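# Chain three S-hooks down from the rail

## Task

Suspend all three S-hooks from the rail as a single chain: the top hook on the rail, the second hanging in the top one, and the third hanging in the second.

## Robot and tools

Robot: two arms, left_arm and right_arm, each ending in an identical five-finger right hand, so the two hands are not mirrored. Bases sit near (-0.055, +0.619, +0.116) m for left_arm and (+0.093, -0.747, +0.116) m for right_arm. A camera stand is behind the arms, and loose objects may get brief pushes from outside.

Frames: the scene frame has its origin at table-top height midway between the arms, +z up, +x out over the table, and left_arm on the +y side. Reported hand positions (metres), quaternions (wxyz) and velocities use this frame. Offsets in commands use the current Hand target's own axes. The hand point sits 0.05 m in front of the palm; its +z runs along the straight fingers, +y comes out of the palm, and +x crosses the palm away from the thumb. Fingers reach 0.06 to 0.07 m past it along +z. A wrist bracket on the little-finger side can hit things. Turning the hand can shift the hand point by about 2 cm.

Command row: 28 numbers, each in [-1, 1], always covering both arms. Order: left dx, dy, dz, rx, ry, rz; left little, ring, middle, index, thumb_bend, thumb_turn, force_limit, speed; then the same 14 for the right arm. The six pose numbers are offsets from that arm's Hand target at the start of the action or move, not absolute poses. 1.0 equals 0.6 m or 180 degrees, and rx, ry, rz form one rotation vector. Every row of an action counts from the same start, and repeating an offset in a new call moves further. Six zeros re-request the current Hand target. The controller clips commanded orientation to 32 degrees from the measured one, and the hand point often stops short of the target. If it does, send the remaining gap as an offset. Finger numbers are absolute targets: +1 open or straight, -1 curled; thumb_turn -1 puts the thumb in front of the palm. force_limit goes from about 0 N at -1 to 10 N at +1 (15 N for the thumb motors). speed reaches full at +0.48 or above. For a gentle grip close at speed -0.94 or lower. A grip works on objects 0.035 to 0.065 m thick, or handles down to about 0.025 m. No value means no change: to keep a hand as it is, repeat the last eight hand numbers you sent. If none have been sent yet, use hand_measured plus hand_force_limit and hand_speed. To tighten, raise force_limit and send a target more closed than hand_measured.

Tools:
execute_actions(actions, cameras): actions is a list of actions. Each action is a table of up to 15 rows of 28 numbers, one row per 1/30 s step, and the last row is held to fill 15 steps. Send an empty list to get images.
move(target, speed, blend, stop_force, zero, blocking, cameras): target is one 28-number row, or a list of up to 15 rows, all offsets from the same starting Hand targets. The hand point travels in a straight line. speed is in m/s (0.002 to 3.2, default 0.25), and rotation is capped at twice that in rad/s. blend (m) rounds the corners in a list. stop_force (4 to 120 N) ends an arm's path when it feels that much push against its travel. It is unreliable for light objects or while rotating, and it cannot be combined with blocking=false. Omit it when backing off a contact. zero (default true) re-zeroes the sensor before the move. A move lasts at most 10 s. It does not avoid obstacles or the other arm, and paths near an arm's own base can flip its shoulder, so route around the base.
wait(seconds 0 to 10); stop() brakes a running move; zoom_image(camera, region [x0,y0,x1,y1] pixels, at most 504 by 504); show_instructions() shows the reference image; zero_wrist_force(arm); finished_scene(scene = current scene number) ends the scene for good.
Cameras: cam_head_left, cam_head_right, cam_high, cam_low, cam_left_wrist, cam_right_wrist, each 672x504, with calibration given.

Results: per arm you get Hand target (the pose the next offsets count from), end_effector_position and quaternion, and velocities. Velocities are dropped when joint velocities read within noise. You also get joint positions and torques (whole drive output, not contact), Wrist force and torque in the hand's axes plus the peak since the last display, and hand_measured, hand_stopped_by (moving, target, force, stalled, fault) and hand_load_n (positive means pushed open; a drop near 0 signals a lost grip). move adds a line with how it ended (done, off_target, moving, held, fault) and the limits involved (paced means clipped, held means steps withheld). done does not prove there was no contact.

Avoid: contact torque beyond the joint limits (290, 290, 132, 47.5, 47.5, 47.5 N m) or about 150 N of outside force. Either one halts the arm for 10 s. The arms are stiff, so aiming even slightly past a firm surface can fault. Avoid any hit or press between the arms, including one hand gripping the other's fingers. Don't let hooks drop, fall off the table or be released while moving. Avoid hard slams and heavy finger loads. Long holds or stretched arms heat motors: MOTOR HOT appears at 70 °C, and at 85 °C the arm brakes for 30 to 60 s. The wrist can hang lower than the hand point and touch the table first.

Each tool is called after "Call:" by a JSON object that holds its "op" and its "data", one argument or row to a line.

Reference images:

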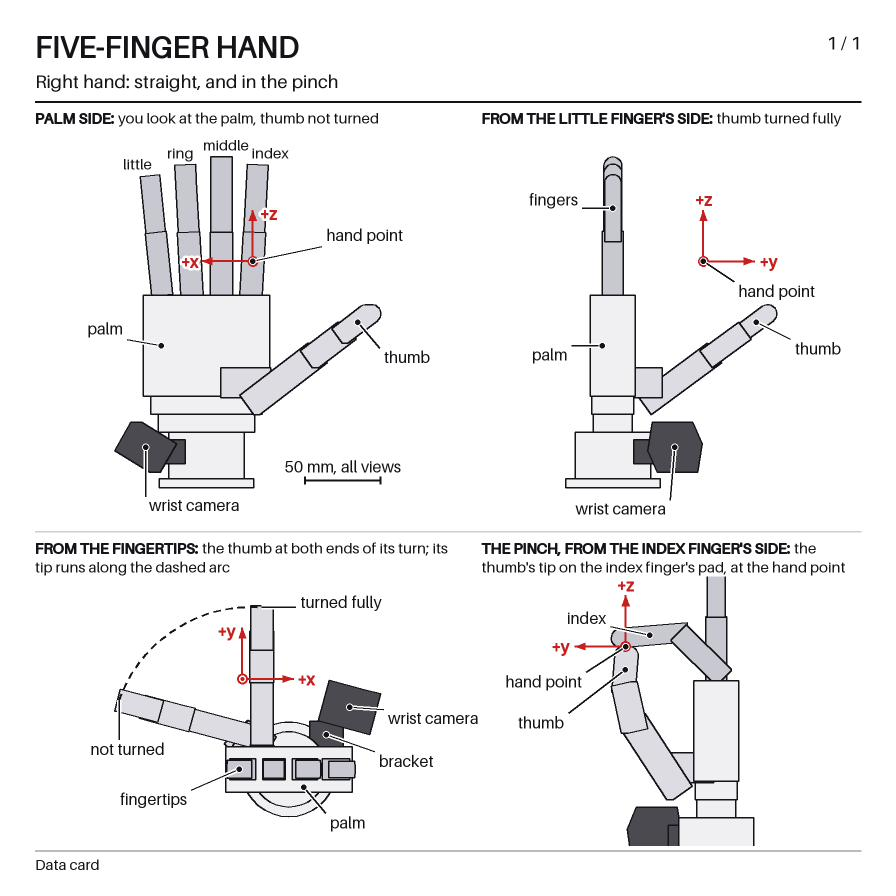

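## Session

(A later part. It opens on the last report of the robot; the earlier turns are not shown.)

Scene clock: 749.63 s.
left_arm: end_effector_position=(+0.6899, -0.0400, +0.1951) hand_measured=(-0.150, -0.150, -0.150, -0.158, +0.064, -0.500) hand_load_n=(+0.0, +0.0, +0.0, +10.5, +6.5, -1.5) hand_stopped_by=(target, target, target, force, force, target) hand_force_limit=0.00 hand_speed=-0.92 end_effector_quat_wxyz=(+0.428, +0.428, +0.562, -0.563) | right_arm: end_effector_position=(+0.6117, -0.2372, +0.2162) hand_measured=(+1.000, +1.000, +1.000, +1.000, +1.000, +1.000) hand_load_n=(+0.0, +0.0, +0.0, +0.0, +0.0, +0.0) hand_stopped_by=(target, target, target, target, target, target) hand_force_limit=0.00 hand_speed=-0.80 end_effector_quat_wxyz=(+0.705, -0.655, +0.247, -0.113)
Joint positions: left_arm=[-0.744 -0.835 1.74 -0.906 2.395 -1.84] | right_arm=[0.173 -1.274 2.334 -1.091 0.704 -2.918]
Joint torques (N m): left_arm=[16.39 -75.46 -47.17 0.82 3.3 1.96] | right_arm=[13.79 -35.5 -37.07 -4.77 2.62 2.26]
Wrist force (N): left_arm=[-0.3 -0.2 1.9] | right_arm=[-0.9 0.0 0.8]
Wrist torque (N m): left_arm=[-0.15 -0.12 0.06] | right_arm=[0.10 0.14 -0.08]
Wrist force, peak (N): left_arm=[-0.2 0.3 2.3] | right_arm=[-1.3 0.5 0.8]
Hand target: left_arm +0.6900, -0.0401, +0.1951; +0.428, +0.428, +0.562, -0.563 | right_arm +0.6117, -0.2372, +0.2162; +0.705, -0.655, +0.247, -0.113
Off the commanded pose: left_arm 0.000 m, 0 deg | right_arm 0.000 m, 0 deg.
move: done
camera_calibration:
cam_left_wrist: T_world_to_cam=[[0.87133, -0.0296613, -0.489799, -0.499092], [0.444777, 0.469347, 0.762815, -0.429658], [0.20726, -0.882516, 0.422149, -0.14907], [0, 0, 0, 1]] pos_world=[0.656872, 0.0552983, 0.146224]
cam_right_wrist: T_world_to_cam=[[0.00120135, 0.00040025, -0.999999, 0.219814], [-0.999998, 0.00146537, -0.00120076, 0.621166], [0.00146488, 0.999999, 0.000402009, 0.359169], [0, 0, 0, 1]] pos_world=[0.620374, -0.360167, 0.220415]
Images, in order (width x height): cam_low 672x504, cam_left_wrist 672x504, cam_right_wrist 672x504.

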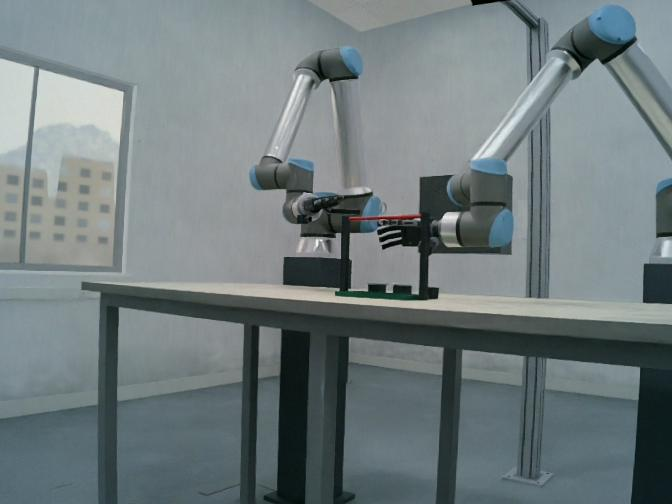

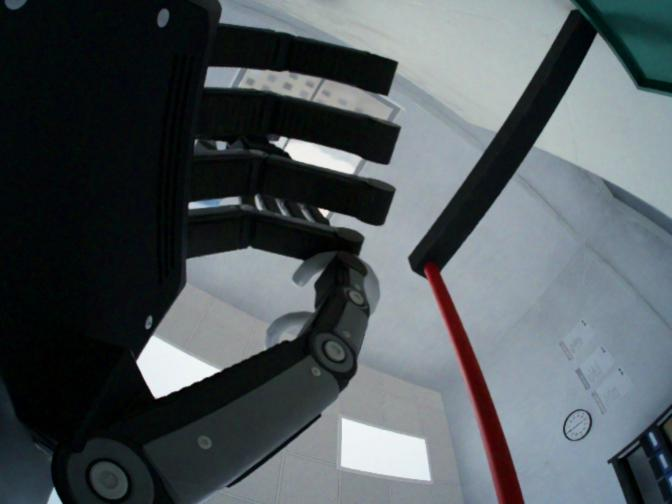

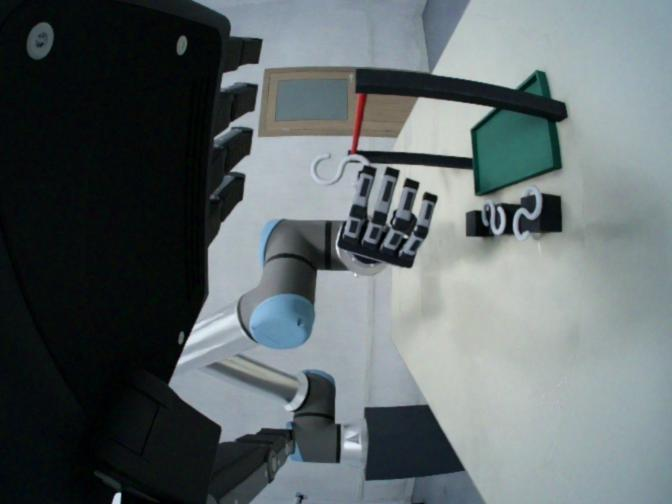

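Call:
{"op": "zoom_image", "data": {
  "camera": "cam_right_wrist",
  "region": [300, 80, 380, 200]
}}

Scaled by 4.200 from the camera's 672x504 image, which has a finer 960x720 frame.

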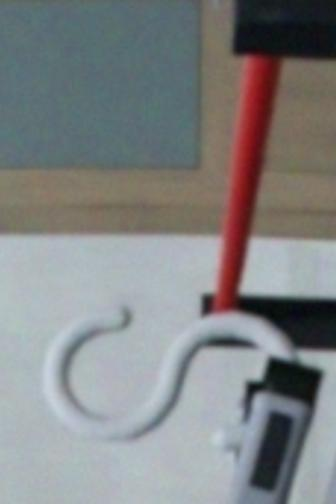

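Call:
{"op": "move", "data": {
  "target": [0.0071, 0.0463, 0, 0, 0, 0, -0.15, -0.15, -0.15, -0.4, -0.1, -0.5, 0.0, -0.92, 0, 0, 0, 0, 0, 0, 1, 1, 1, 1, 1, 1, 0, -0.8],
  "speed": 0.05,
  "cameras": ["cam_right_wrist", "cam_left_wrist"]
}}

Call:
{"op": "zoom_image", "data": {
  "camera": "cam_right_wrist",
  "region": [300, 60, 400, 180]
}}

Call:
{"op": "zoom_image", "data": {
  "camera": "cam_left_wrist",
  "region": [240, 220, 540, 480]
}}

Scene clock: 784.87 s.
left_arm: end_effector_position=(+0.7155, -0.0401, +0.1837) hand_measured=(-0.150, -0.150, -0.150, -0.158, +0.064, -0.500) hand_load_n=(+0.0, +0.0, +0.0, +11.0, +7.0, -1.5) hand_stopped_by=(target, target, target, force, force, target) hand_force_limit=0.00 hand_speed=-0.92 end_effector_quat_wxyz=(+0.428, +0.428, +0.562, -0.563) | right_arm: end_effector_position=(+0.6117, -0.2372, +0.2162) hand_measured=(+1.000, +1.000, +1.000, +1.000, +1.000, +1.000) hand_load_n=(+0.0, +0.0, +0.0, +0.0, +0.0, +0.0) hand_stopped_by=(target, target, target, target, target, target) hand_force_limit=0.00 hand_speed=-0.80 end_effector_quat_wxyz=(+0.705, -0.655, +0.247, -0.113)
Joint positions: left_arm=[-0.722 -0.797 1.689 -0.893 2.417 -1.84] | right_arm=[0.173 -1.274 2.334 -1.091 0.704 -2.918]
Joint torques (N m): left_arm=[14.58 -74.8 -47.91 0.97 3.18 -0.25] | right_arm=[14.01 -36.19 -35.67 -4.9 2.21 2.3]
Wrist force (N): left_arm=[-0.4 -0.4 1.7] | right_arm=[-0.7 0.3 1.2]
Wrist torque (N m): left_arm=[-0.17 -0.11 0.11] | right_arm=[0.10 0.10 -0.06]
Wrist force, peak (N): left_arm=[-0.6 0.0 2.2] | right_arm=[-1.0 0.3 1.4]
Hand target: left_arm +0.7156, -0.0401, +0.1836; +0.428, +0.428, +0.562, -0.563 | right_arm +0.6117, -0.2372, +0.2162; +0.705, -0.655, +0.247, -0.113
Off the commanded pose: left_arm 0.000 m, 0 deg | right_arm 0.000 m, 0 deg.
move: done
camera_calibration:
cam_left_wrist: T_world_to_cam=[[0.87133, -0.0296613, -0.489799, -0.52703], [0.444777, 0.469347, 0.762815, -0.432272], [0.20726, -0.882516, 0.422149, -0.149521], [0, 0, 0, 1]] pos_world=[0.682472, 0.0552983, 0.134724]
cam_right_wrist: T_world_to_cam=[[0.00120135, 0.00040025, -0.999999, 0.219814], [-0.999998, 0.00146537, -0.00120076, 0.621166], [0.00146488, 0.999999, 0.000402009, 0.359169], [0, 0, 0, 1]] pos_world=[0.620374, -0.360167, 0.220415]
Images, in order (width x height): cam_left_wrist 672x504, cam_right_wrist 672x504.

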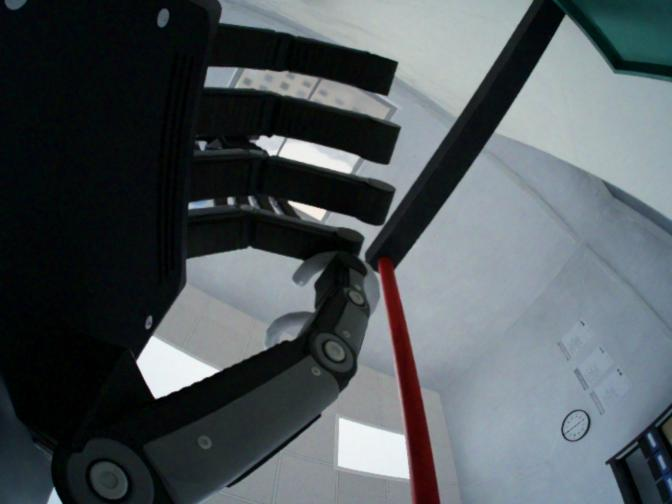

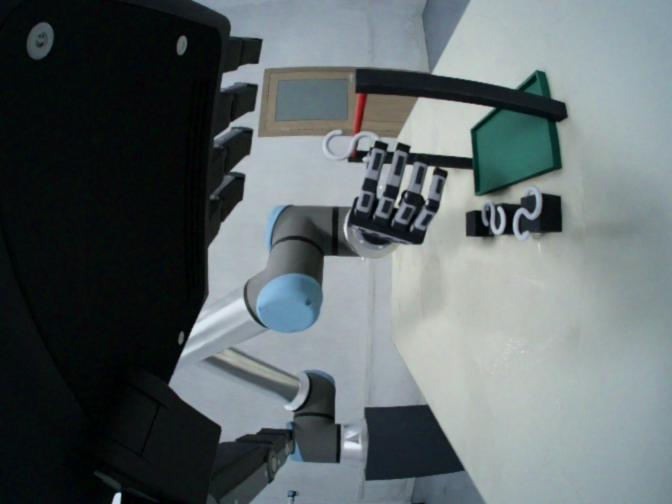

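Scaled by 4.200 from the camera's 672x504 image, which has a finer 960x720 frame.

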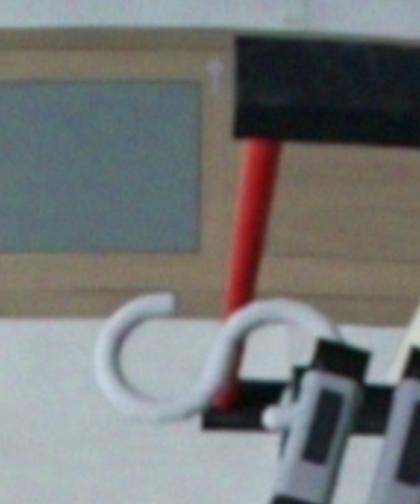

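Scaled by 1.680 from the camera's 672x504 image, which has a finer 960x720 frame.

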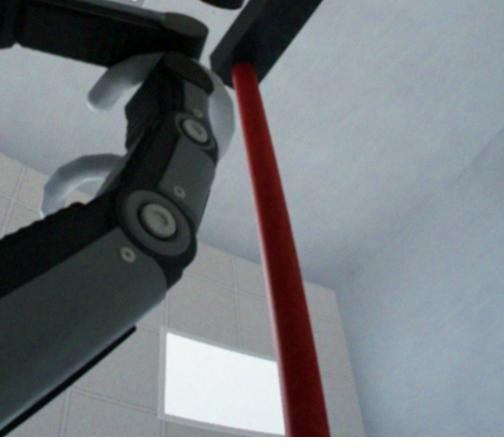

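Call:
{"op": "move", "data": {
  "target": [0.0077, 0.0325, 0, 0, 0, 0, -0.15, -0.15, -0.15, -0.4, -0.1, -0.5, 0.0, -0.92, 0, 0, 0, 0, 0, 0, 1, 1, 1, 1, 1, 1, 0, -0.8],
  "speed": 0.03,
  "stop_force": 5,
  "cameras": ["cam_right_wrist", "cam_left_wrist"]
}}

Call:
{"op": "zoom_image", "data": {
  "camera": "cam_right_wrist",
  "region": [310, 60, 390, 160]
}}

Call:
{"op": "zoom_image", "data": {
  "camera": "cam_left_wrist",
  "region": [240, 220, 440, 420]
}}

Scene clock: 805.77 s.
left_arm: end_effector_position=(+0.7332, -0.0401, +0.1740) hand_measured=(-0.150, -0.150, -0.150, -0.158, +0.064, -0.500) hand_load_n=(+0.0, +0.0, +0.0, +10.5, +6.5, -1.5) hand_stopped_by=(target, target, target, force, force, target) hand_force_limit=0.00 hand_speed=-0.92 end_effector_quat_wxyz=(+0.428, +0.428, +0.562, -0.563) | right_arm: end_effector_position=(+0.6117, -0.2372, +0.2162) hand_measured=(+1.000, +1.000, +1.000, +1.000, +1.000, +1.000) hand_load_n=(+0.0, +0.0, -0.5, +0.0, +0.0, +0.0) hand_stopped_by=(target, target, target, target, target, target) hand_force_limit=0.00 hand_speed=-0.80 end_effector_quat_wxyz=(+0.705, -0.655, +0.247, -0.113)
Joint positions: left_arm=[-0.707 -0.768 1.652 -0.885 2.432 -1.84] | right_arm=[0.173 -1.274 2.334 -1.091 0.704 -2.918]
Joint torques (N m): left_arm=[17 -79.61 -46.53 0.99 3.08 -1.16] | right_arm=[13.7 -35.54 -34.99 -4.92 2.59 2.2]
Wrist force (N): left_arm=[-0.4 -0.2 1.8] | right_arm=[-0.8 0.0 0.8]
Wrist torque (N m): left_arm=[-0.15 -0.09 0.11] | right_arm=[0.09 0.13 -0.08]
Wrist force, peak (N): left_arm=[-0.7 -0.7 2.1] | right_arm=[-1.4 0.3 0.8]
Hand target: left_arm +0.7332, -0.0401, +0.1740; +0.428, +0.428, +0.562, -0.563 | right_arm +0.6117, -0.2372, +0.2162; +0.705, -0.655, +0.247, -0.113
Off the commanded pose: left_arm 0.000 m, 0 deg | right_arm 0.000 m, 0 deg.
move: done
camera_calibration:
cam_left_wrist: T_world_to_cam=[[0.87133, -0.0296613, -0.489799, -0.547155], [0.444777, 0.469347, 0.762815, -0.432821], [0.20726, -0.882516, 0.422149, -0.149137], [0, 0, 0, 1]] pos_world=[0.700172, 0.0552983, 0.125124]
cam_right_wrist: T_world_to_cam=[[0.00120135, 0.00040025, -0.999999, 0.219814], [-0.999998, 0.00146537, -0.00120076, 0.621166], [0.00146488, 0.999999, 0.000402009, 0.359169], [0, 0, 0, 1]] pos_world=[0.620374, -0.360167, 0.220415]
Images, in order (width x height): cam_left_wrist 672x504, cam_right_wrist 672x504.

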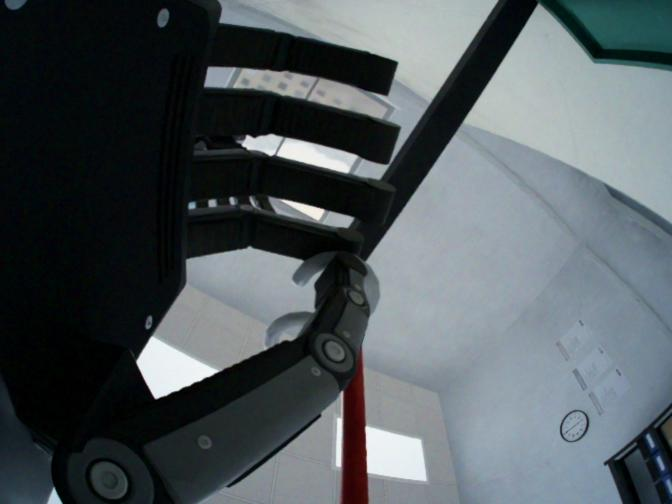

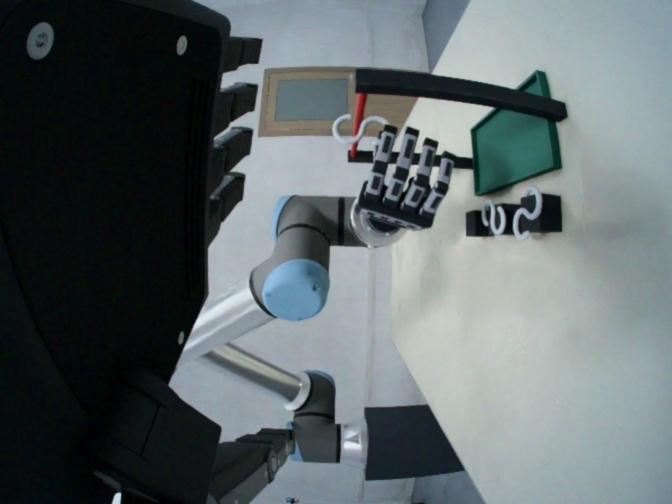

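Scaled by 5.040 from the camera's 672x504 image, which has a finer 960x720 frame.

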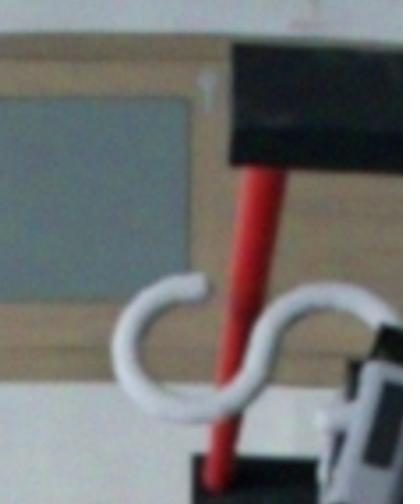

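Scaled by 2.520 from the camera's 672x504 image, which has a finer 960x720 frame.

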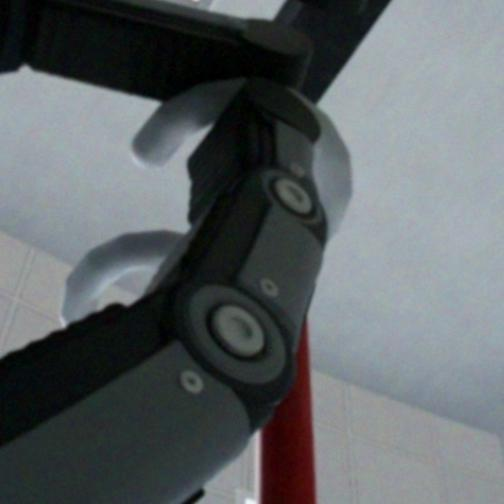

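Call:
{"op": "move", "data": {
  "target": [0.0003, 0.0077, 0, 0, 0, 0, -0.15, -0.15, -0.15, -0.4, -0.1, -0.5, 0.0, -0.92, 0, 0, 0, 0, 0, 0, 1, 1, 1, 1, 1, 1, 0, -0.8],
  "speed": 0.02,
  "cameras": ["cam_right_wrist"]
}}

Call:
{"op": "zoom_image", "data": {
  "camera": "cam_right_wrist",
  "region": [320, 80, 380, 150]
}}

Scene clock: 820.20 s.
left_arm: end_effector_position=(+0.7375, -0.0401, +0.1726) hand_measured=(-0.150, -0.150, -0.150, -0.158, +0.064, -0.500) hand_load_n=(+0.0, +0.0, +0.0, +10.5, +7.0, -2.0) hand_stopped_by=(target, target, target, force, force, target) hand_force_limit=0.00 hand_speed=-0.92 end_effector_quat_wxyz=(+0.428, +0.428, +0.562, -0.563) | right_arm: end_effector_position=(+0.6117, -0.2372, +0.2162) hand_measured=(+1.000, +1.000, +1.000, +1.000, +1.000, +1.000) hand_load_n=(+0.0, +0.0, +0.0, +0.0, +0.0, -0.5) hand_stopped_by=(target, target, target, target, target, target) hand_force_limit=0.00 hand_speed=-0.80 end_effector_quat_wxyz=(+0.705, -0.655, +0.247, -0.113)
Joint positions: left_arm=[-0.704 -0.762 1.643 -0.882 2.435 -1.84] | right_arm=[0.173 -1.274 2.334 -1.091 0.704 -2.918]
Joint torques (N m): left_arm=[13.98 -82 -47.63 0.67 3.46 -0.94] | right_arm=[11.86 -35.47 -34.33 -4.68 2.24 2.25]
Wrist force (N): left_arm=[-0.5 -0.2 1.6] | right_arm=[-0.7 0.3 0.6]
Wrist torque (N m): left_arm=[-0.13 -0.08 0.10] | right_arm=[0.15 0.12 -0.06]
Wrist force, peak (N): left_arm=[-0.8 -0.3 2.1] | right_arm=[-1.3 0.0 1.2]
Hand target: left_arm +0.7376, -0.0401, +0.1726; +0.428, +0.428, +0.562, -0.563 | right_arm +0.6117, -0.2372, +0.2162; +0.705, -0.655, +0.247, -0.113
Off the commanded pose: left_arm 0.000 m, 0 deg | right_arm 0.000 m, 0 deg.
move: done
camera_calibration:
cam_right_wrist: T_world_to_cam=[[0.00120135, 0.00040025, -0.999999, 0.219814], [-0.999998, 0.00146537, -0.00120076, 0.621166], [0.00146488, 0.999999, 0.000402009, 0.359169], [0, 0, 0, 1]] pos_world=[0.620374, -0.360167, 0.220415]
Images, in order (width x height): cam_right_wrist 672x504.

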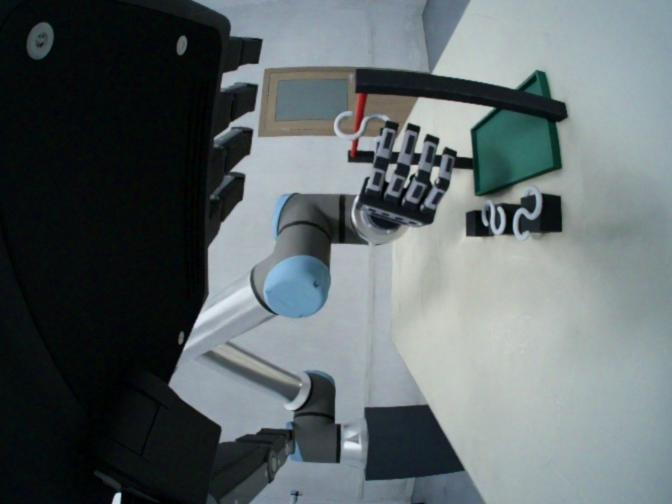

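Scaled by 7.200 from the camera's 672x504 image, which has a finer 960x720 frame.

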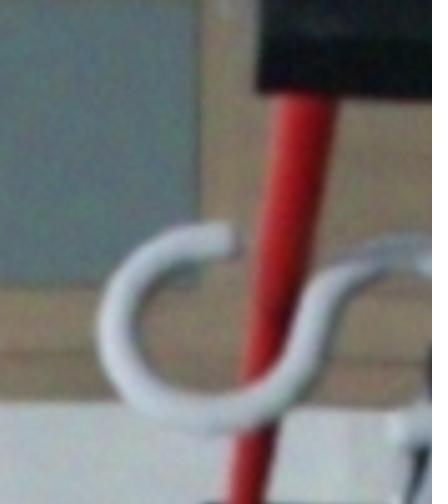

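Call:
{"op": "move", "data": {
  "target": [0.0046, 0.016, 0, 0, 0, 0, -0.15, -0.15, -0.15, -0.4, -0.1, -0.5, 0.0, -0.92, 0, 0, 0, 0, 0, 0, 1, 1, 1, 1, 1, 1, 0, -0.8],
  "speed": 0.02,
  "stop_force": 4,
  "cameras": ["cam_right_wrist"]
}}

Call:
{"op": "zoom_image", "data": {
  "camera": "cam_right_wrist",
  "region": [320, 80, 380, 150]
}}

Scene clock: 830.03 s.
left_arm: end_effector_position=(+0.7461, -0.0401, +0.1674) hand_measured=(-0.150, -0.150, -0.150, -0.158, +0.064, -0.500) hand_load_n=(+0.0, +0.0, +0.0, +10.5, +6.5, -2.0) hand_stopped_by=(target, target, target, force, force, target) hand_force_limit=0.00 hand_speed=-0.92 end_effector_quat_wxyz=(+0.428, +0.428, +0.562, -0.563) | right_arm: end_effector_position=(+0.6117, -0.2372, +0.2162) hand_measured=(+1.000, +1.000, +1.000, +1.000, +1.000, +1.000) hand_load_n=(+0.0, +0.0, +0.0, +0.0, +0.0, +0.0) hand_stopped_by=(target, target, target, target, target, target) hand_force_limit=0.00 hand_speed=-0.80 end_effector_quat_wxyz=(+0.705, -0.655, +0.247, -0.113)
Joint positions: left_arm=[-0.697 -0.748 1.625 -0.878 2.442 -1.84] | right_arm=[0.173 -1.274 2.334 -1.091 0.704 -2.918]
Joint torques (N m): left_arm=[15.73 -80.5 -46.42 0.85 3.09 0.46] | right_arm=[12.58 -35.11 -33.25 -4.37 2.59 2.38]
Wrist force (N): left_arm=[-0.5 -0.2 1.8] | right_arm=[-0.5 -0.4 0.8]
Wrist torque (N m): left_arm=[-0.12 -0.08 0.09] | right_arm=[0.03 0.08 -0.07]
Wrist force, peak (N): left_arm=[-0.7 0.2 2.1] | right_arm=[-1.2 0.1 1.1]
Hand target: left_arm +0.7461, -0.0401, +0.1674; +0.428, +0.428, +0.562, -0.563 | right_arm +0.6117, -0.2372, +0.2162; +0.705, -0.655, +0.247, -0.113
Off the commanded pose: left_arm 0.000 m, 0 deg | right_arm 0.000 m, 0 deg.
move: done
camera_calibration:
cam_right_wrist: T_world_to_cam=[[0.00120135, 0.00040025, -0.999999, 0.219814], [-0.999998, 0.00146537, -0.00120076, 0.621166], [0.00146488, 0.999999, 0.000402009, 0.359169], [0, 0, 0, 1]] pos_world=[0.620374, -0.360167, 0.220415]
Images, in order (width x height): cam_right_wrist 672x504.

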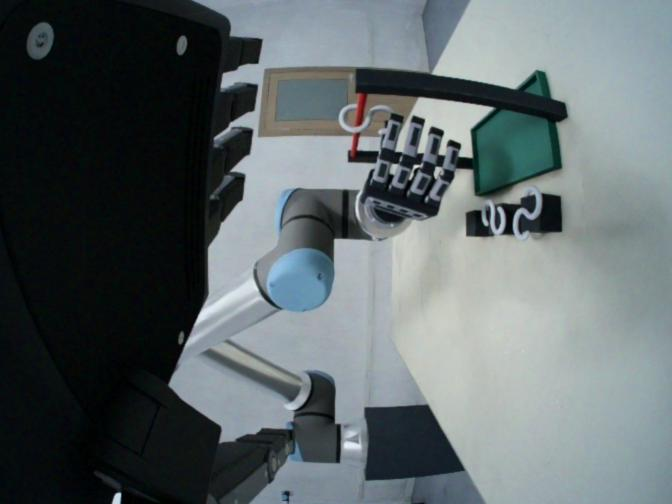

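Scaled by 7.200 from the camera's 672x504 image, which has a finer 960x720 frame.

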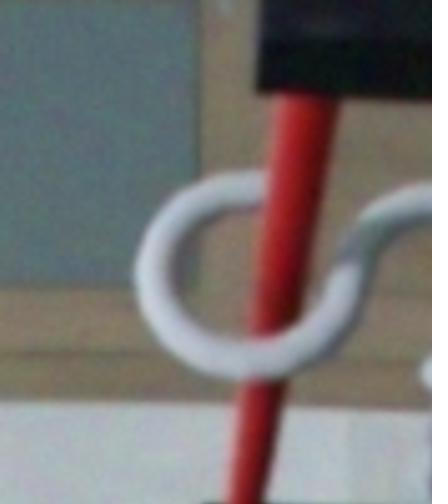

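Call:
{"op": "move", "data": {
  "target": [0.0169, 0.0047, 0, 0, 0, 0, -0.15, -0.15, -0.15, -0.4, -0.1, -0.5, 0.0, -0.92, 0, 0, 0, 0, 0, 0, 1, 1, 1, 1, 1, 1, 0, -0.8],
  "speed": 0.015,
  "stop_force": 4,
  "cameras": ["cam_right_wrist", "cam_low"]
}}

Call:
{"op": "zoom_image", "data": {
  "camera": "cam_right_wrist",
  "region": [320, 80, 380, 150]
}}

Call:
{"op": "zoom_image", "data": {
  "camera": "cam_low",
  "region": [340, 190, 440, 290]
}}

Scene clock: 836.30 s.
left_arm: end_effector_position=(+0.7461, -0.0401, +0.1568) hand_measured=(-0.150, -0.150, -0.150, -0.158, +0.064, -0.500) hand_load_n=(+0.0, +0.0, +0.0, +10.5, +7.0, -2.0) hand_stopped_by=(target, target, target, force, force, target) hand_force_limit=0.00 hand_speed=-0.92 end_effector_quat_wxyz=(+0.428, +0.428, +0.562, -0.563) | right_arm: end_effector_position=(+0.6117, -0.2372, +0.2162) hand_measured=(+1.000, +1.000, +1.000, +1.000, +1.000, +1.000) hand_load_n=(+0.0, +0.0, +0.0, +0.0, +0.0, +0.0) hand_stopped_by=(target, target, target, target, target, target) hand_force_limit=0.00 hand_speed=-0.80 end_effector_quat_wxyz=(+0.705, -0.655, +0.247, -0.113)
Joint positions: left_arm=[-0.697 -0.734 1.624 -0.891 2.442 -1.84] | right_arm=[0.173 -1.274 2.334 -1.091 0.704 -2.918]
Joint torques (N m): left_arm=[17.1 -81.89 -46.87 -4.33 2.84 0.84] | right_arm=[13.04 -34.84 -31.66 -4.56 2.39 2.13]
Wrist force (N): left_arm=[-0.8 0.2 2.0] | right_arm=[-0.5 0.1 0.6]
Wrist torque (N m): left_arm=[-0.08 -0.04 0.10] | right_arm=[0.13 0.09 -0.05]
Wrist force, peak (N): left_arm=[-0.6 0.3 2.1] | right_arm=[-1.3 0.3 1.3]
Hand target: left_arm +0.7461, -0.0401, +0.1568; +0.428, +0.428, +0.562, -0.563 | right_arm +0.6117, -0.2372, +0.2162; +0.705, -0.655, +0.247, -0.113
Off the commanded pose: left_arm 0.000 m, 0 deg | right_arm 0.000 m, 0 deg.
move: done
camera_calibration:
cam_right_wrist: T_world_to_cam=[[0.00120135, 0.00040025, -0.999999, 0.219814], [-0.999998, 0.00146537, -0.00120076, 0.621166], [0.00146488, 0.999999, 0.000402009, 0.359169], [0, 0, 0, 1]] pos_world=[0.620374, -0.360167, 0.220415]
Images, in order (width x height): cam_low 672x504, cam_right_wrist 672x504.

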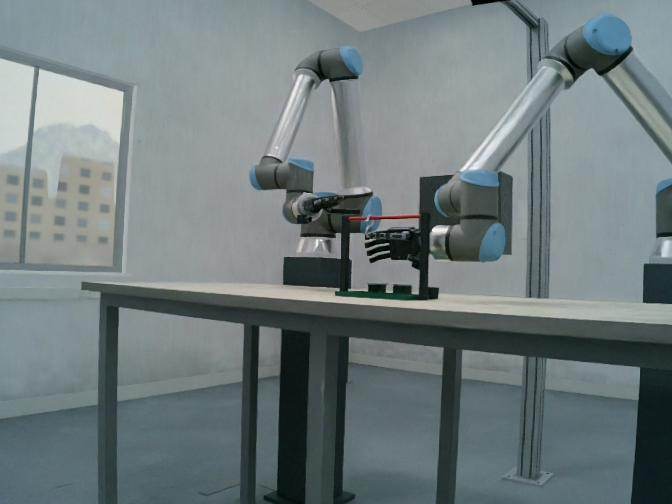

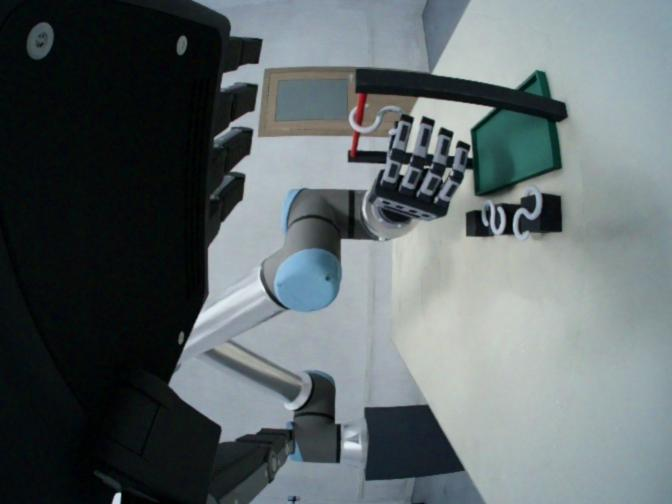

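Scaled by 7.200 from the camera's 672x504 image, which has a finer 960x720 frame.

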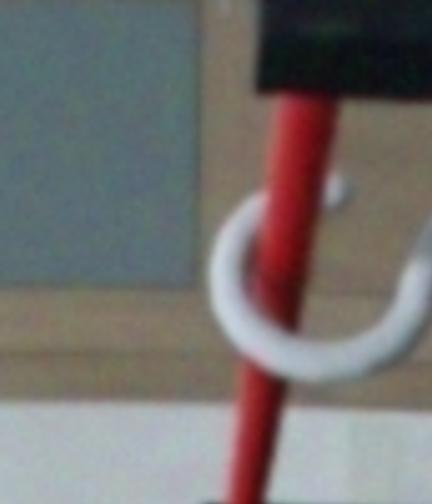

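Scaled by 5.040 from the camera's 672x504 image, which has a finer 960x720 frame.

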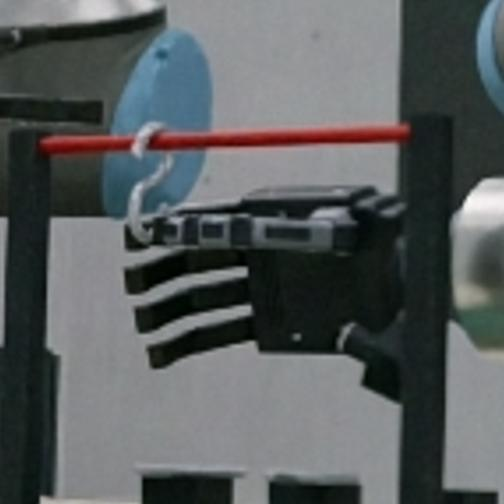

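Call:
{"op": "move", "data": {
  "target": [0.0064, 0.0018, 0, 0, 0, 0, -0.15, -0.15, -0.15, -0.4, -0.1, -0.5, 0.0, -0.92, 0, 0, 0, 0, 0, 0, 1, 1, 1, 1, 1, 1, 0, -0.8],
  "speed": 0.005,
  "stop_force": 4,
  "cameras": ["cam_right_wrist", "cam_low"]
}}

Call:
{"op": "zoom_image", "data": {
  "camera": "cam_right_wrist",
  "region": [320, 80, 380, 150]
}}

Call:
{"op": "zoom_image", "data": {
  "camera": "cam_low",
  "region": [340, 190, 440, 290]
}}

Scene clock: 841.33 s.
left_arm: end_effector_position=(+0.7462, -0.0401, +0.1564) hand_measured=(-0.150, -0.150, -0.150, -0.158, +0.064, -0.500) hand_load_n=(+0.0, +0.0, +0.0, +10.5, +6.0, +0.5) hand_stopped_by=(target, target, target, force, force, target) hand_force_limit=0.00 hand_speed=-0.92 end_effector_quat_wxyz=(+0.428, +0.429, +0.562, -0.563) | right_arm: end_effector_position=(+0.6117, -0.2372, +0.2162) hand_measured=(+1.000, +1.000, +1.000, +1.000, +1.000, +1.000) hand_load_n=(+0.0, +0.0, +0.0, +0.0, +0.0, +0.0) hand_stopped_by=(target, target, target, target, target, target) hand_force_limit=0.00 hand_speed=-0.80 end_effector_quat_wxyz=(+0.705, -0.655, +0.247, -0.113)
Joint positions: left_arm=[-0.697 -0.734 1.624 -0.891 2.442 -1.84] | right_arm=[0.173 -1.274 2.334 -1.091 0.704 -2.918]
Joint torques (N m): left_arm=[12.75 -100.32 -31.84 1.52 3.1 0.74] | right_arm=[12.45 -35.15 -31.72 -4.84 2.28 2.1]
Wrist force (N): left_arm=[-4.1 -0.1 1.5] | right_arm=[-0.7 0.1 0.9]
Wrist torque (N m): left_arm=[-0.06 -0.05 0.11] | right_arm=[0.11 0.10 -0.06]
Wrist force, peak (N): left_arm=[-6.5 -0.1 1.0] | right_arm=[-1.4 0.0 0.9]
Hand target: left_arm +0.7462, -0.0401, +0.1564; +0.428, +0.429, +0.562, -0.563 (not the last commanded pose) | right_arm +0.6117, -0.2372, +0.2162; +0.705, -0.655, +0.247, -0.113
Off the commanded pose: left_arm 0.004 m, 0 deg | right_arm 0.000 m, 0 deg.
move: contact (left_arm)
camera_calibration:
cam_right_wrist: T_world_to_cam=[[0.00120135, 0.00040025, -0.999999, 0.219814], [-0.999998, 0.00146537, -0.00120076, 0.621166], [0.00146488, 0.999999, 0.000402009, 0.359169], [0, 0, 0, 1]] pos_world=[0.620374, -0.360167, 0.220415]
Images, in order (width x height): cam_low 672x504, cam_right_wrist 672x504.

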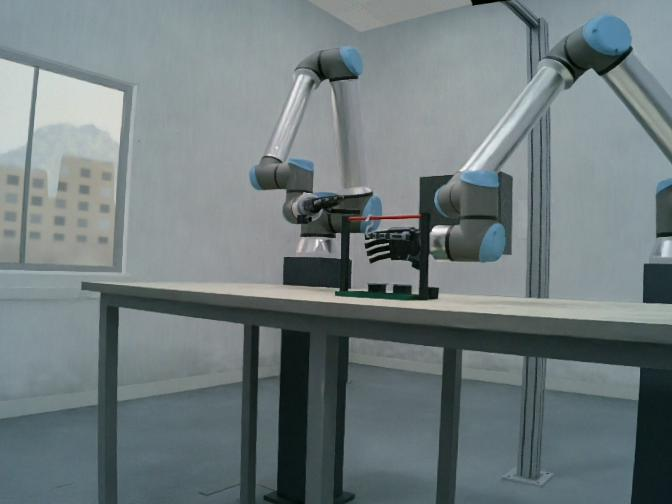

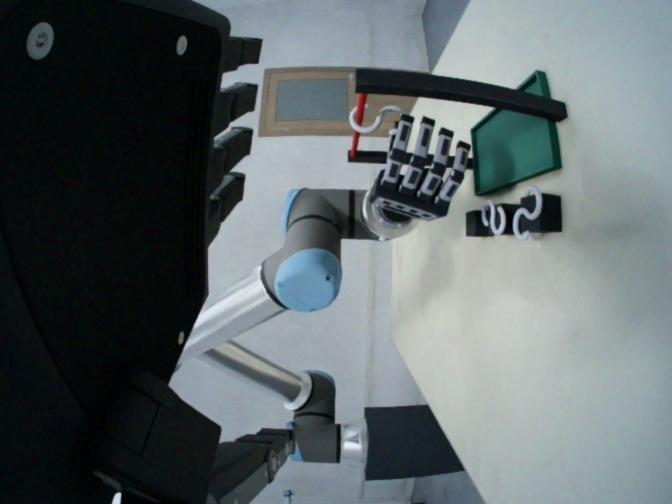

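Scaled by 7.200 from the camera's 672x504 image, which has a finer 960x720 frame.

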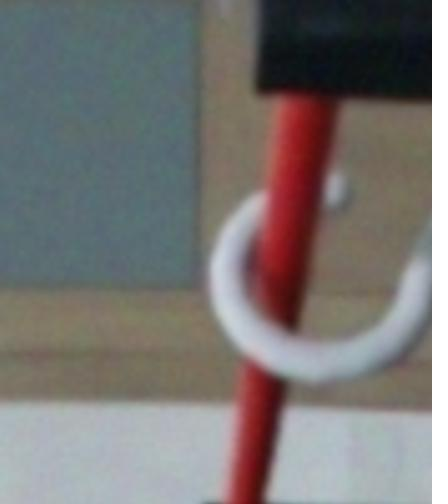

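Scaled by 5.040 from the camera's 672x504 image, which has a finer 960x720 frame.

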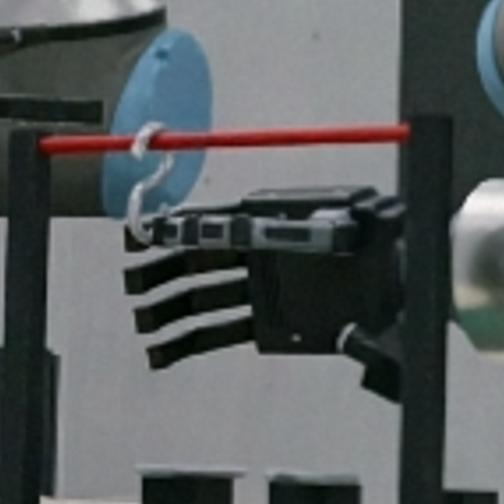

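Call:
{"op": "move", "data": {
  "target": [-0.0008, -0.0002, 0, 0, 0, 0, -0.15, -0.15, -0.15, -0.4, -0.1, -0.5, 0.0, -0.92, 0, 0, 0, 0, 0, 0, 1, 1, 1, 1, 1, 1, 0, -0.8],
  "speed": 0.005
}}

Scene clock: 846.40 s.
left_arm: end_effector_position=(+0.7462, -0.0401, +0.1568) hand_measured=(-0.150, -0.150, -0.150, -0.158, +0.064, -0.500) hand_load_n=(+0.0, +0.0, +0.0, +11.0, +5.5, -1.0) hand_stopped_by=(target, target, target, force, force, target) hand_force_limit=0.00 hand_speed=-0.92 end_effector_quat_wxyz=(+0.428, +0.428, +0.562, -0.563) | right_arm: end_effector_position=(+0.6117, -0.2372, +0.2162) hand_measured=(+1.000, +1.000, +1.000, +1.000, +1.000, +1.000) hand_load_n=(+0.0, +0.0, +0.0, +0.0, +0.5, -0.5) hand_stopped_by=(target, target, target, target, target, target) hand_force_limit=0.00 hand_speed=-0.80 end_effector_quat_wxyz=(+0.705, -0.655, +0.247, -0.113)
Joint positions: left_arm=[-0.697 -0.734 1.624 -0.891 2.442 -1.84] | right_arm=[0.173 -1.274 2.334 -1.091 0.704 -2.918]
Joint torques (N m): left_arm=[4.49 -102.48 -17.9 0.77 3.26 0.39] | right_arm=[13.24 -37.06 -30.95 -4.53 2.26 2.2]
Wrist force (N): left_arm=[-0.8 0.0 2.0] | right_arm=[-0.7 0.0 0.7]
Wrist torque (N m): left_arm=[-0.10 -0.04 0.09] | right_arm=[0.11 0.12 -0.07]
Wrist force, peak (N): left_arm=[-4.2 -0.1 1.6] | right_arm=[-1.3 0.1 1.1]
Hand target: left_arm +0.7462, -0.0401, +0.1568; +0.428, +0.429, +0.562, -0.563 | right_arm +0.6117, -0.2372, +0.2162; +0.705, -0.655, +0.247, -0.113
Off the commanded pose: left_arm 0.000 m, 0 deg | right_arm 0.000 m, 0 deg.
move: done

Call:
{"op": "move", "data": {
  "target": [0, 0, 0, 0, 0, 0, -0.15, -0.15, -0.15, 0.2, 0.7, -0.5, 0.0, -0.7, 0, 0, 0, 0, 0, 0, 1, 1, 1, 1, 1, 1, 0, -0.8],
  "speed": 0.02,
  "cameras": ["cam_right_wrist", "cam_left_wrist", "cam_low"]
}}

Call:
{"op": "zoom_image", "data": {
  "camera": "cam_right_wrist",
  "region": [320, 80, 420, 180]
}}

Call:
{"op": "zoom_image", "data": {
  "camera": "cam_low",
  "region": [340, 190, 440, 290]
}}

Scene clock: 851.03 s.
left_arm: end_effector_position=(+0.7462, -0.0401, +0.1568) hand_measured=(-0.150, -0.150, -0.150, +0.200, +0.700, -0.500) hand_load_n=(+0.0, +0.0, +0.0, +0.0, +0.0, +0.0) hand_stopped_by=(target, target, target, target, target, target) hand_force_limit=0.00 hand_speed=-0.70 end_effector_quat_wxyz=(+0.428, +0.429, +0.562, -0.563) | right_arm: end_effector_position=(+0.6117, -0.2372, +0.2162) hand_measured=(+1.000, +1.000, +1.000, +1.000, +1.000, +1.000) hand_load_n=(+0.0, +0.0, +0.0, +0.0, +0.0, +0.0) hand_stopped_by=(target, target, target, target, target, target) hand_force_limit=0.00 hand_speed=-0.80 end_effector_quat_wxyz=(+0.705, -0.655, +0.247, -0.113)
Joint positions: left_arm=[-0.697 -0.734 1.624 -0.891 2.442 -1.84] | right_arm=[0.173 -1.274 2.334 -1.091 0.704 -2.918]
Joint torques (N m): left_arm=[13.19 -98.94 -30.3 0.64 3.34 0.61] | right_arm=[11.48 -34.76 -30 -4.57 2.24 2.19]
Wrist force (N): left_arm=[-1.0 0.2 1.9] | right_arm=[-1.2 0.0 0.4]
Wrist torque (N m): left_arm=[-0.06 -0.05 0.11] | right_arm=[0.12 0.20 -0.09]
Wrist force, peak (N): left_arm=[-1.1 0.2 2.2] | right_arm=[-1.3 0.0 0.9]
Hand target: left_arm +0.7462, -0.0401, +0.1568; +0.428, +0.429, +0.562, -0.563 | right_arm +0.6117, -0.2372, +0.2162; +0.705, -0.655, +0.247, -0.113
Off the commanded pose: left_arm 0.000 m, 0 deg | right_arm 0.000 m, 0 deg.
move: done
camera_calibration:
cam_left_wrist: T_world_to_cam=[[0.871387, -0.0296979, -0.489697, -0.566959], [0.444711, 0.469309, 0.762876, -0.425393], [0.207164, -0.882534, 0.422157, -0.144589], [0, 0, 0, 1]] pos_world=[0.713172, 0.0551987, 0.107923]
cam_right_wrist: T_world_to_cam=[[0.00120135, 0.00040025, -0.999999, 0.219814], [-0.999998, 0.00146537, -0.00120076, 0.621166], [0.00146488, 0.999999, 0.000402009, 0.359169], [0, 0, 0, 1]] pos_world=[0.620374, -0.360167, 0.220415]
Images, in order (width x height): cam_low 672x504, cam_left_wrist 672x504, cam_right_wrist 672x504.

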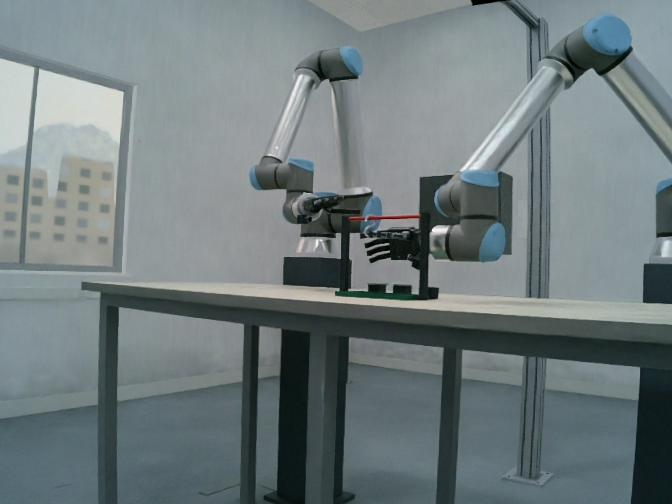

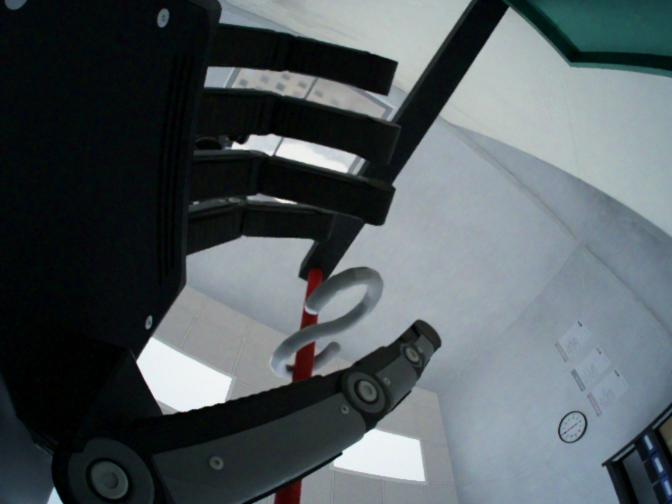

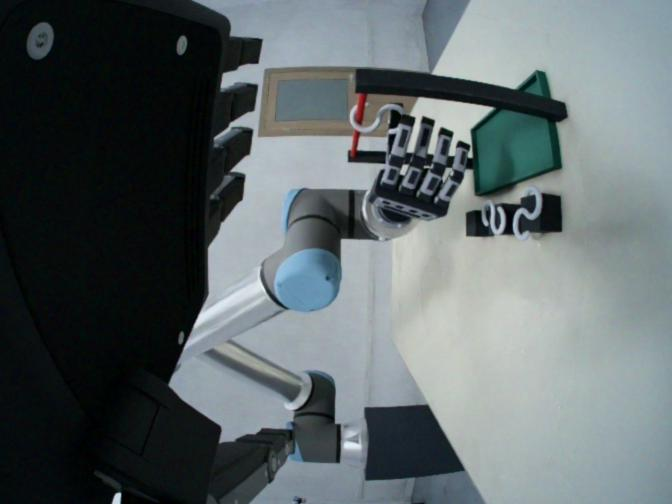

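Scaled by 5.040 from the camera's 672x504 image, which has a finer 960x720 frame.

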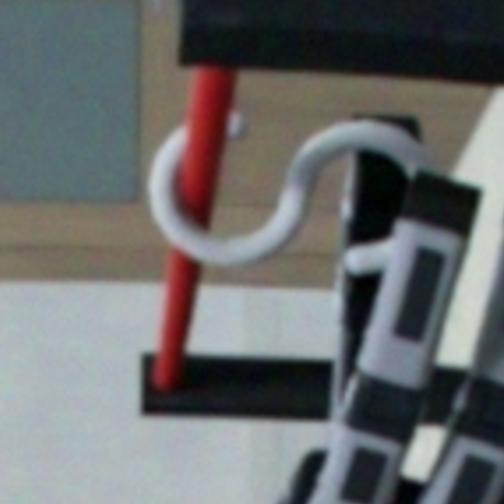

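Scaled by 5.040 from the camera's 672x504 image, which has a finer 960x720 frame.

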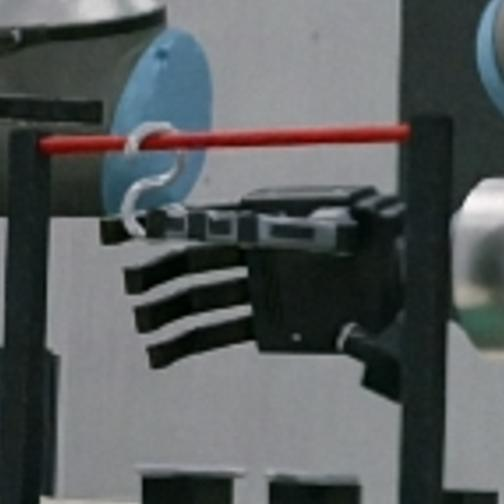

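Call:
{"op": "move", "data": {
  "target": [0.0533, -0.1928, 0, 0, 0, 0, -0.15, -0.15, -0.15, 0.2, 0.7, -0.5, 0.0, -0.7, 0, 0, 0, 0, 0, 0, 1, 1, 1, 1, 1, 1, 0, -0.8],
  "speed": 0.06,
  "cameras": ["cam_right_wrist", "cam_left_wrist", "cam_low"]
}}

Call:
{"op": "zoom_image", "data": {
  "camera": "cam_right_wrist",
  "region": [320, 80, 420, 180]
}}

Call:
{"op": "zoom_image", "data": {
  "camera": "cam_low",
  "region": [340, 190, 440, 290]
}}

Scene clock: 858.90 s.
left_arm: end_effector_position=(+0.6263, -0.0401, +0.1567) hand_measured=(-0.150, -0.150, -0.150, +0.200, +0.700, -0.500) hand_load_n=(+0.0, +0.0, +0.0, +0.0, +0.0, -0.5) hand_stopped_by=(target, target, target, target, target, target) hand_force_limit=0.00 hand_speed=-0.70 end_effector_quat_wxyz=(+0.428, +0.429, +0.562, -0.563) | right_arm: end_effector_position=(+0.6117, -0.2372, +0.2162) hand_measured=(+1.000, +1.000, +1.000, +1.000, +1.000, +1.000) hand_load_n=(+0.0, +0.0, +0.0, +0.0, +0.0, +0.0) hand_stopped_by=(target, target, target, target, target, target) hand_force_limit=0.00 hand_speed=-0.80 end_effector_quat_wxyz=(+0.705, -0.655, +0.247, -0.113)
Joint positions: left_arm=[-0.805 -0.836 1.859 -1.024 2.334 -1.84] | right_arm=[0.173 -1.274 2.334 -1.091 0.704 -2.918]
Joint torques (N m): left_arm=[-13.65 -92.59 -14.29 -4 -2.74 -0.6] | right_arm=[12.59 -35.74 -28.24 -4.58 2.1 2.11]
Wrist force (N): left_arm=[-0.8 0.0 2.1] | right_arm=[-0.9 -0.2 0.5]
Wrist torque (N m): left_arm=[-0.17 -0.08 0.06] | right_arm=[0.08 0.15 -0.08]
Wrist force, peak (N): left_arm=[-1.1 -0.7 2.0] | right_arm=[-1.2 0.3 1.2]
Hand target: left_arm +0.6262, -0.0401, +0.1567; +0.428, +0.429, +0.562, -0.563 | right_arm +0.6117, -0.2372, +0.2162; +0.705, -0.655, +0.247, -0.113
Off the commanded pose: left_arm 0.000 m, 0 deg | right_arm 0.000 m, 0 deg.
move: done
camera_calibration:
cam_left_wrist: T_world_to_cam=[[0.871419, -0.0297178, -0.489638, -0.462551], [0.444652, 0.469378, 0.762869, -0.37201], [0.207154, -0.882497, 0.422239, -0.119625], [0, 0, 0, 1]] pos_world=[0.593272, 0.0552986, 0.107823]
cam_right_wrist: T_world_to_cam=[[0.00120135, 0.00040025, -0.999999, 0.219814], [-0.999998, 0.00146537, -0.00120076, 0.621166], [0.00146488, 0.999999, 0.000402009, 0.359169], [0, 0, 0, 1]] pos_world=[0.620374, -0.360167, 0.220415]
Images, in order (width x height): cam_low 672x504, cam_left_wrist 672x504, cam_right_wrist 672x504.

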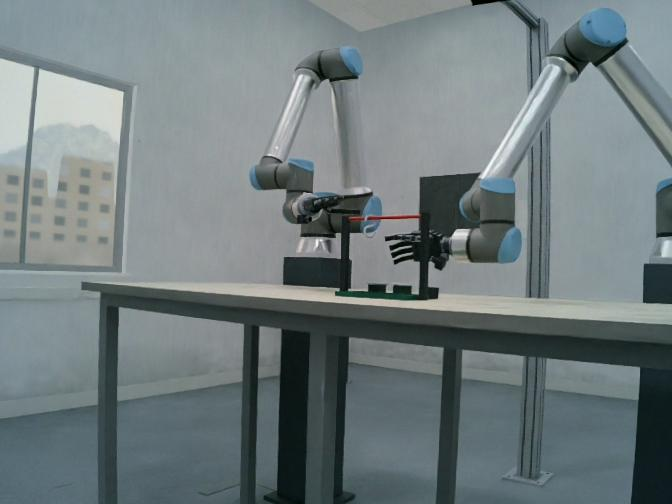

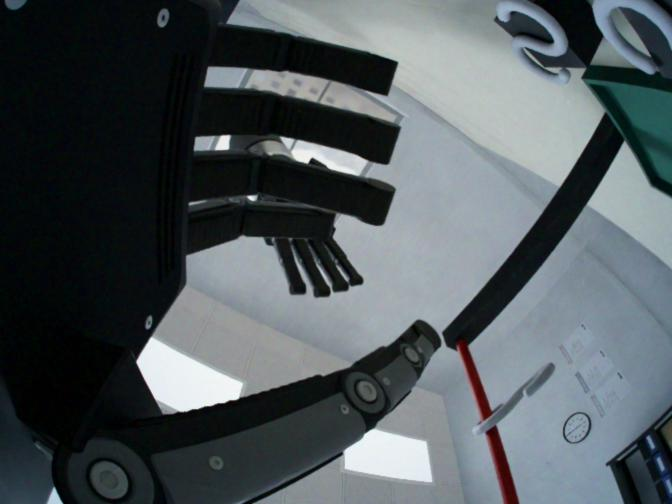

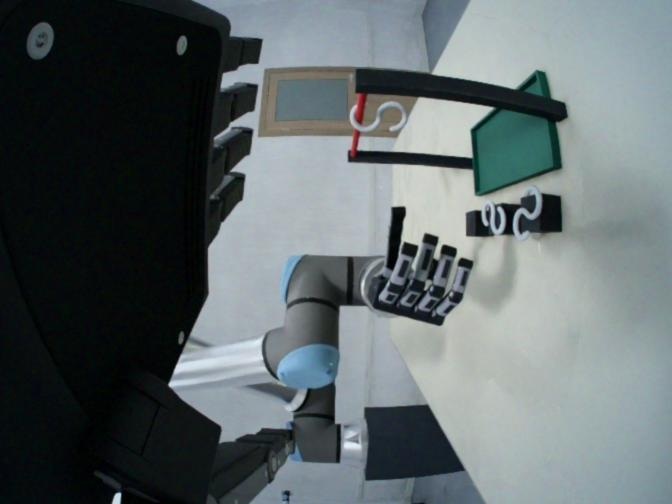

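Scaled by 5.040 from the camera's 672x504 image, which has a finer 960x720 frame.

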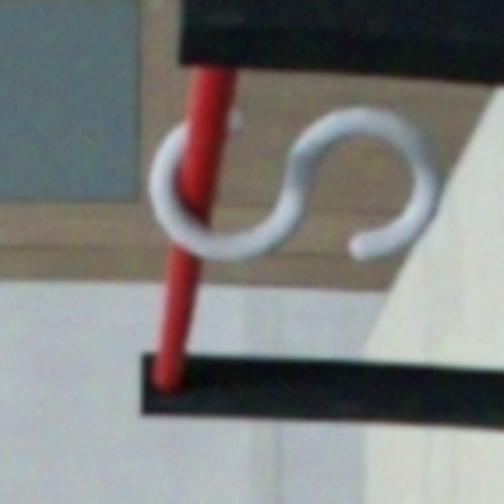

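Scaled by 5.040 from the camera's 672x504 image, which has a finer 960x720 frame.

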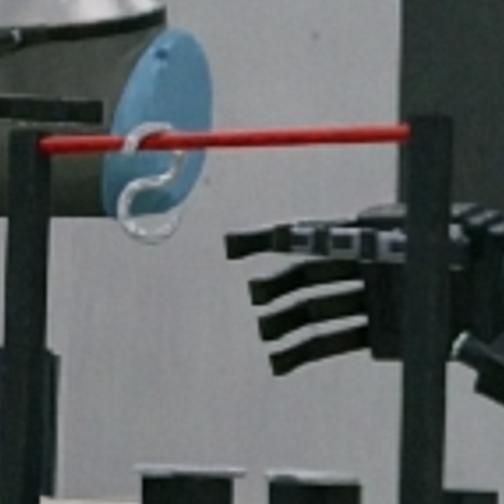

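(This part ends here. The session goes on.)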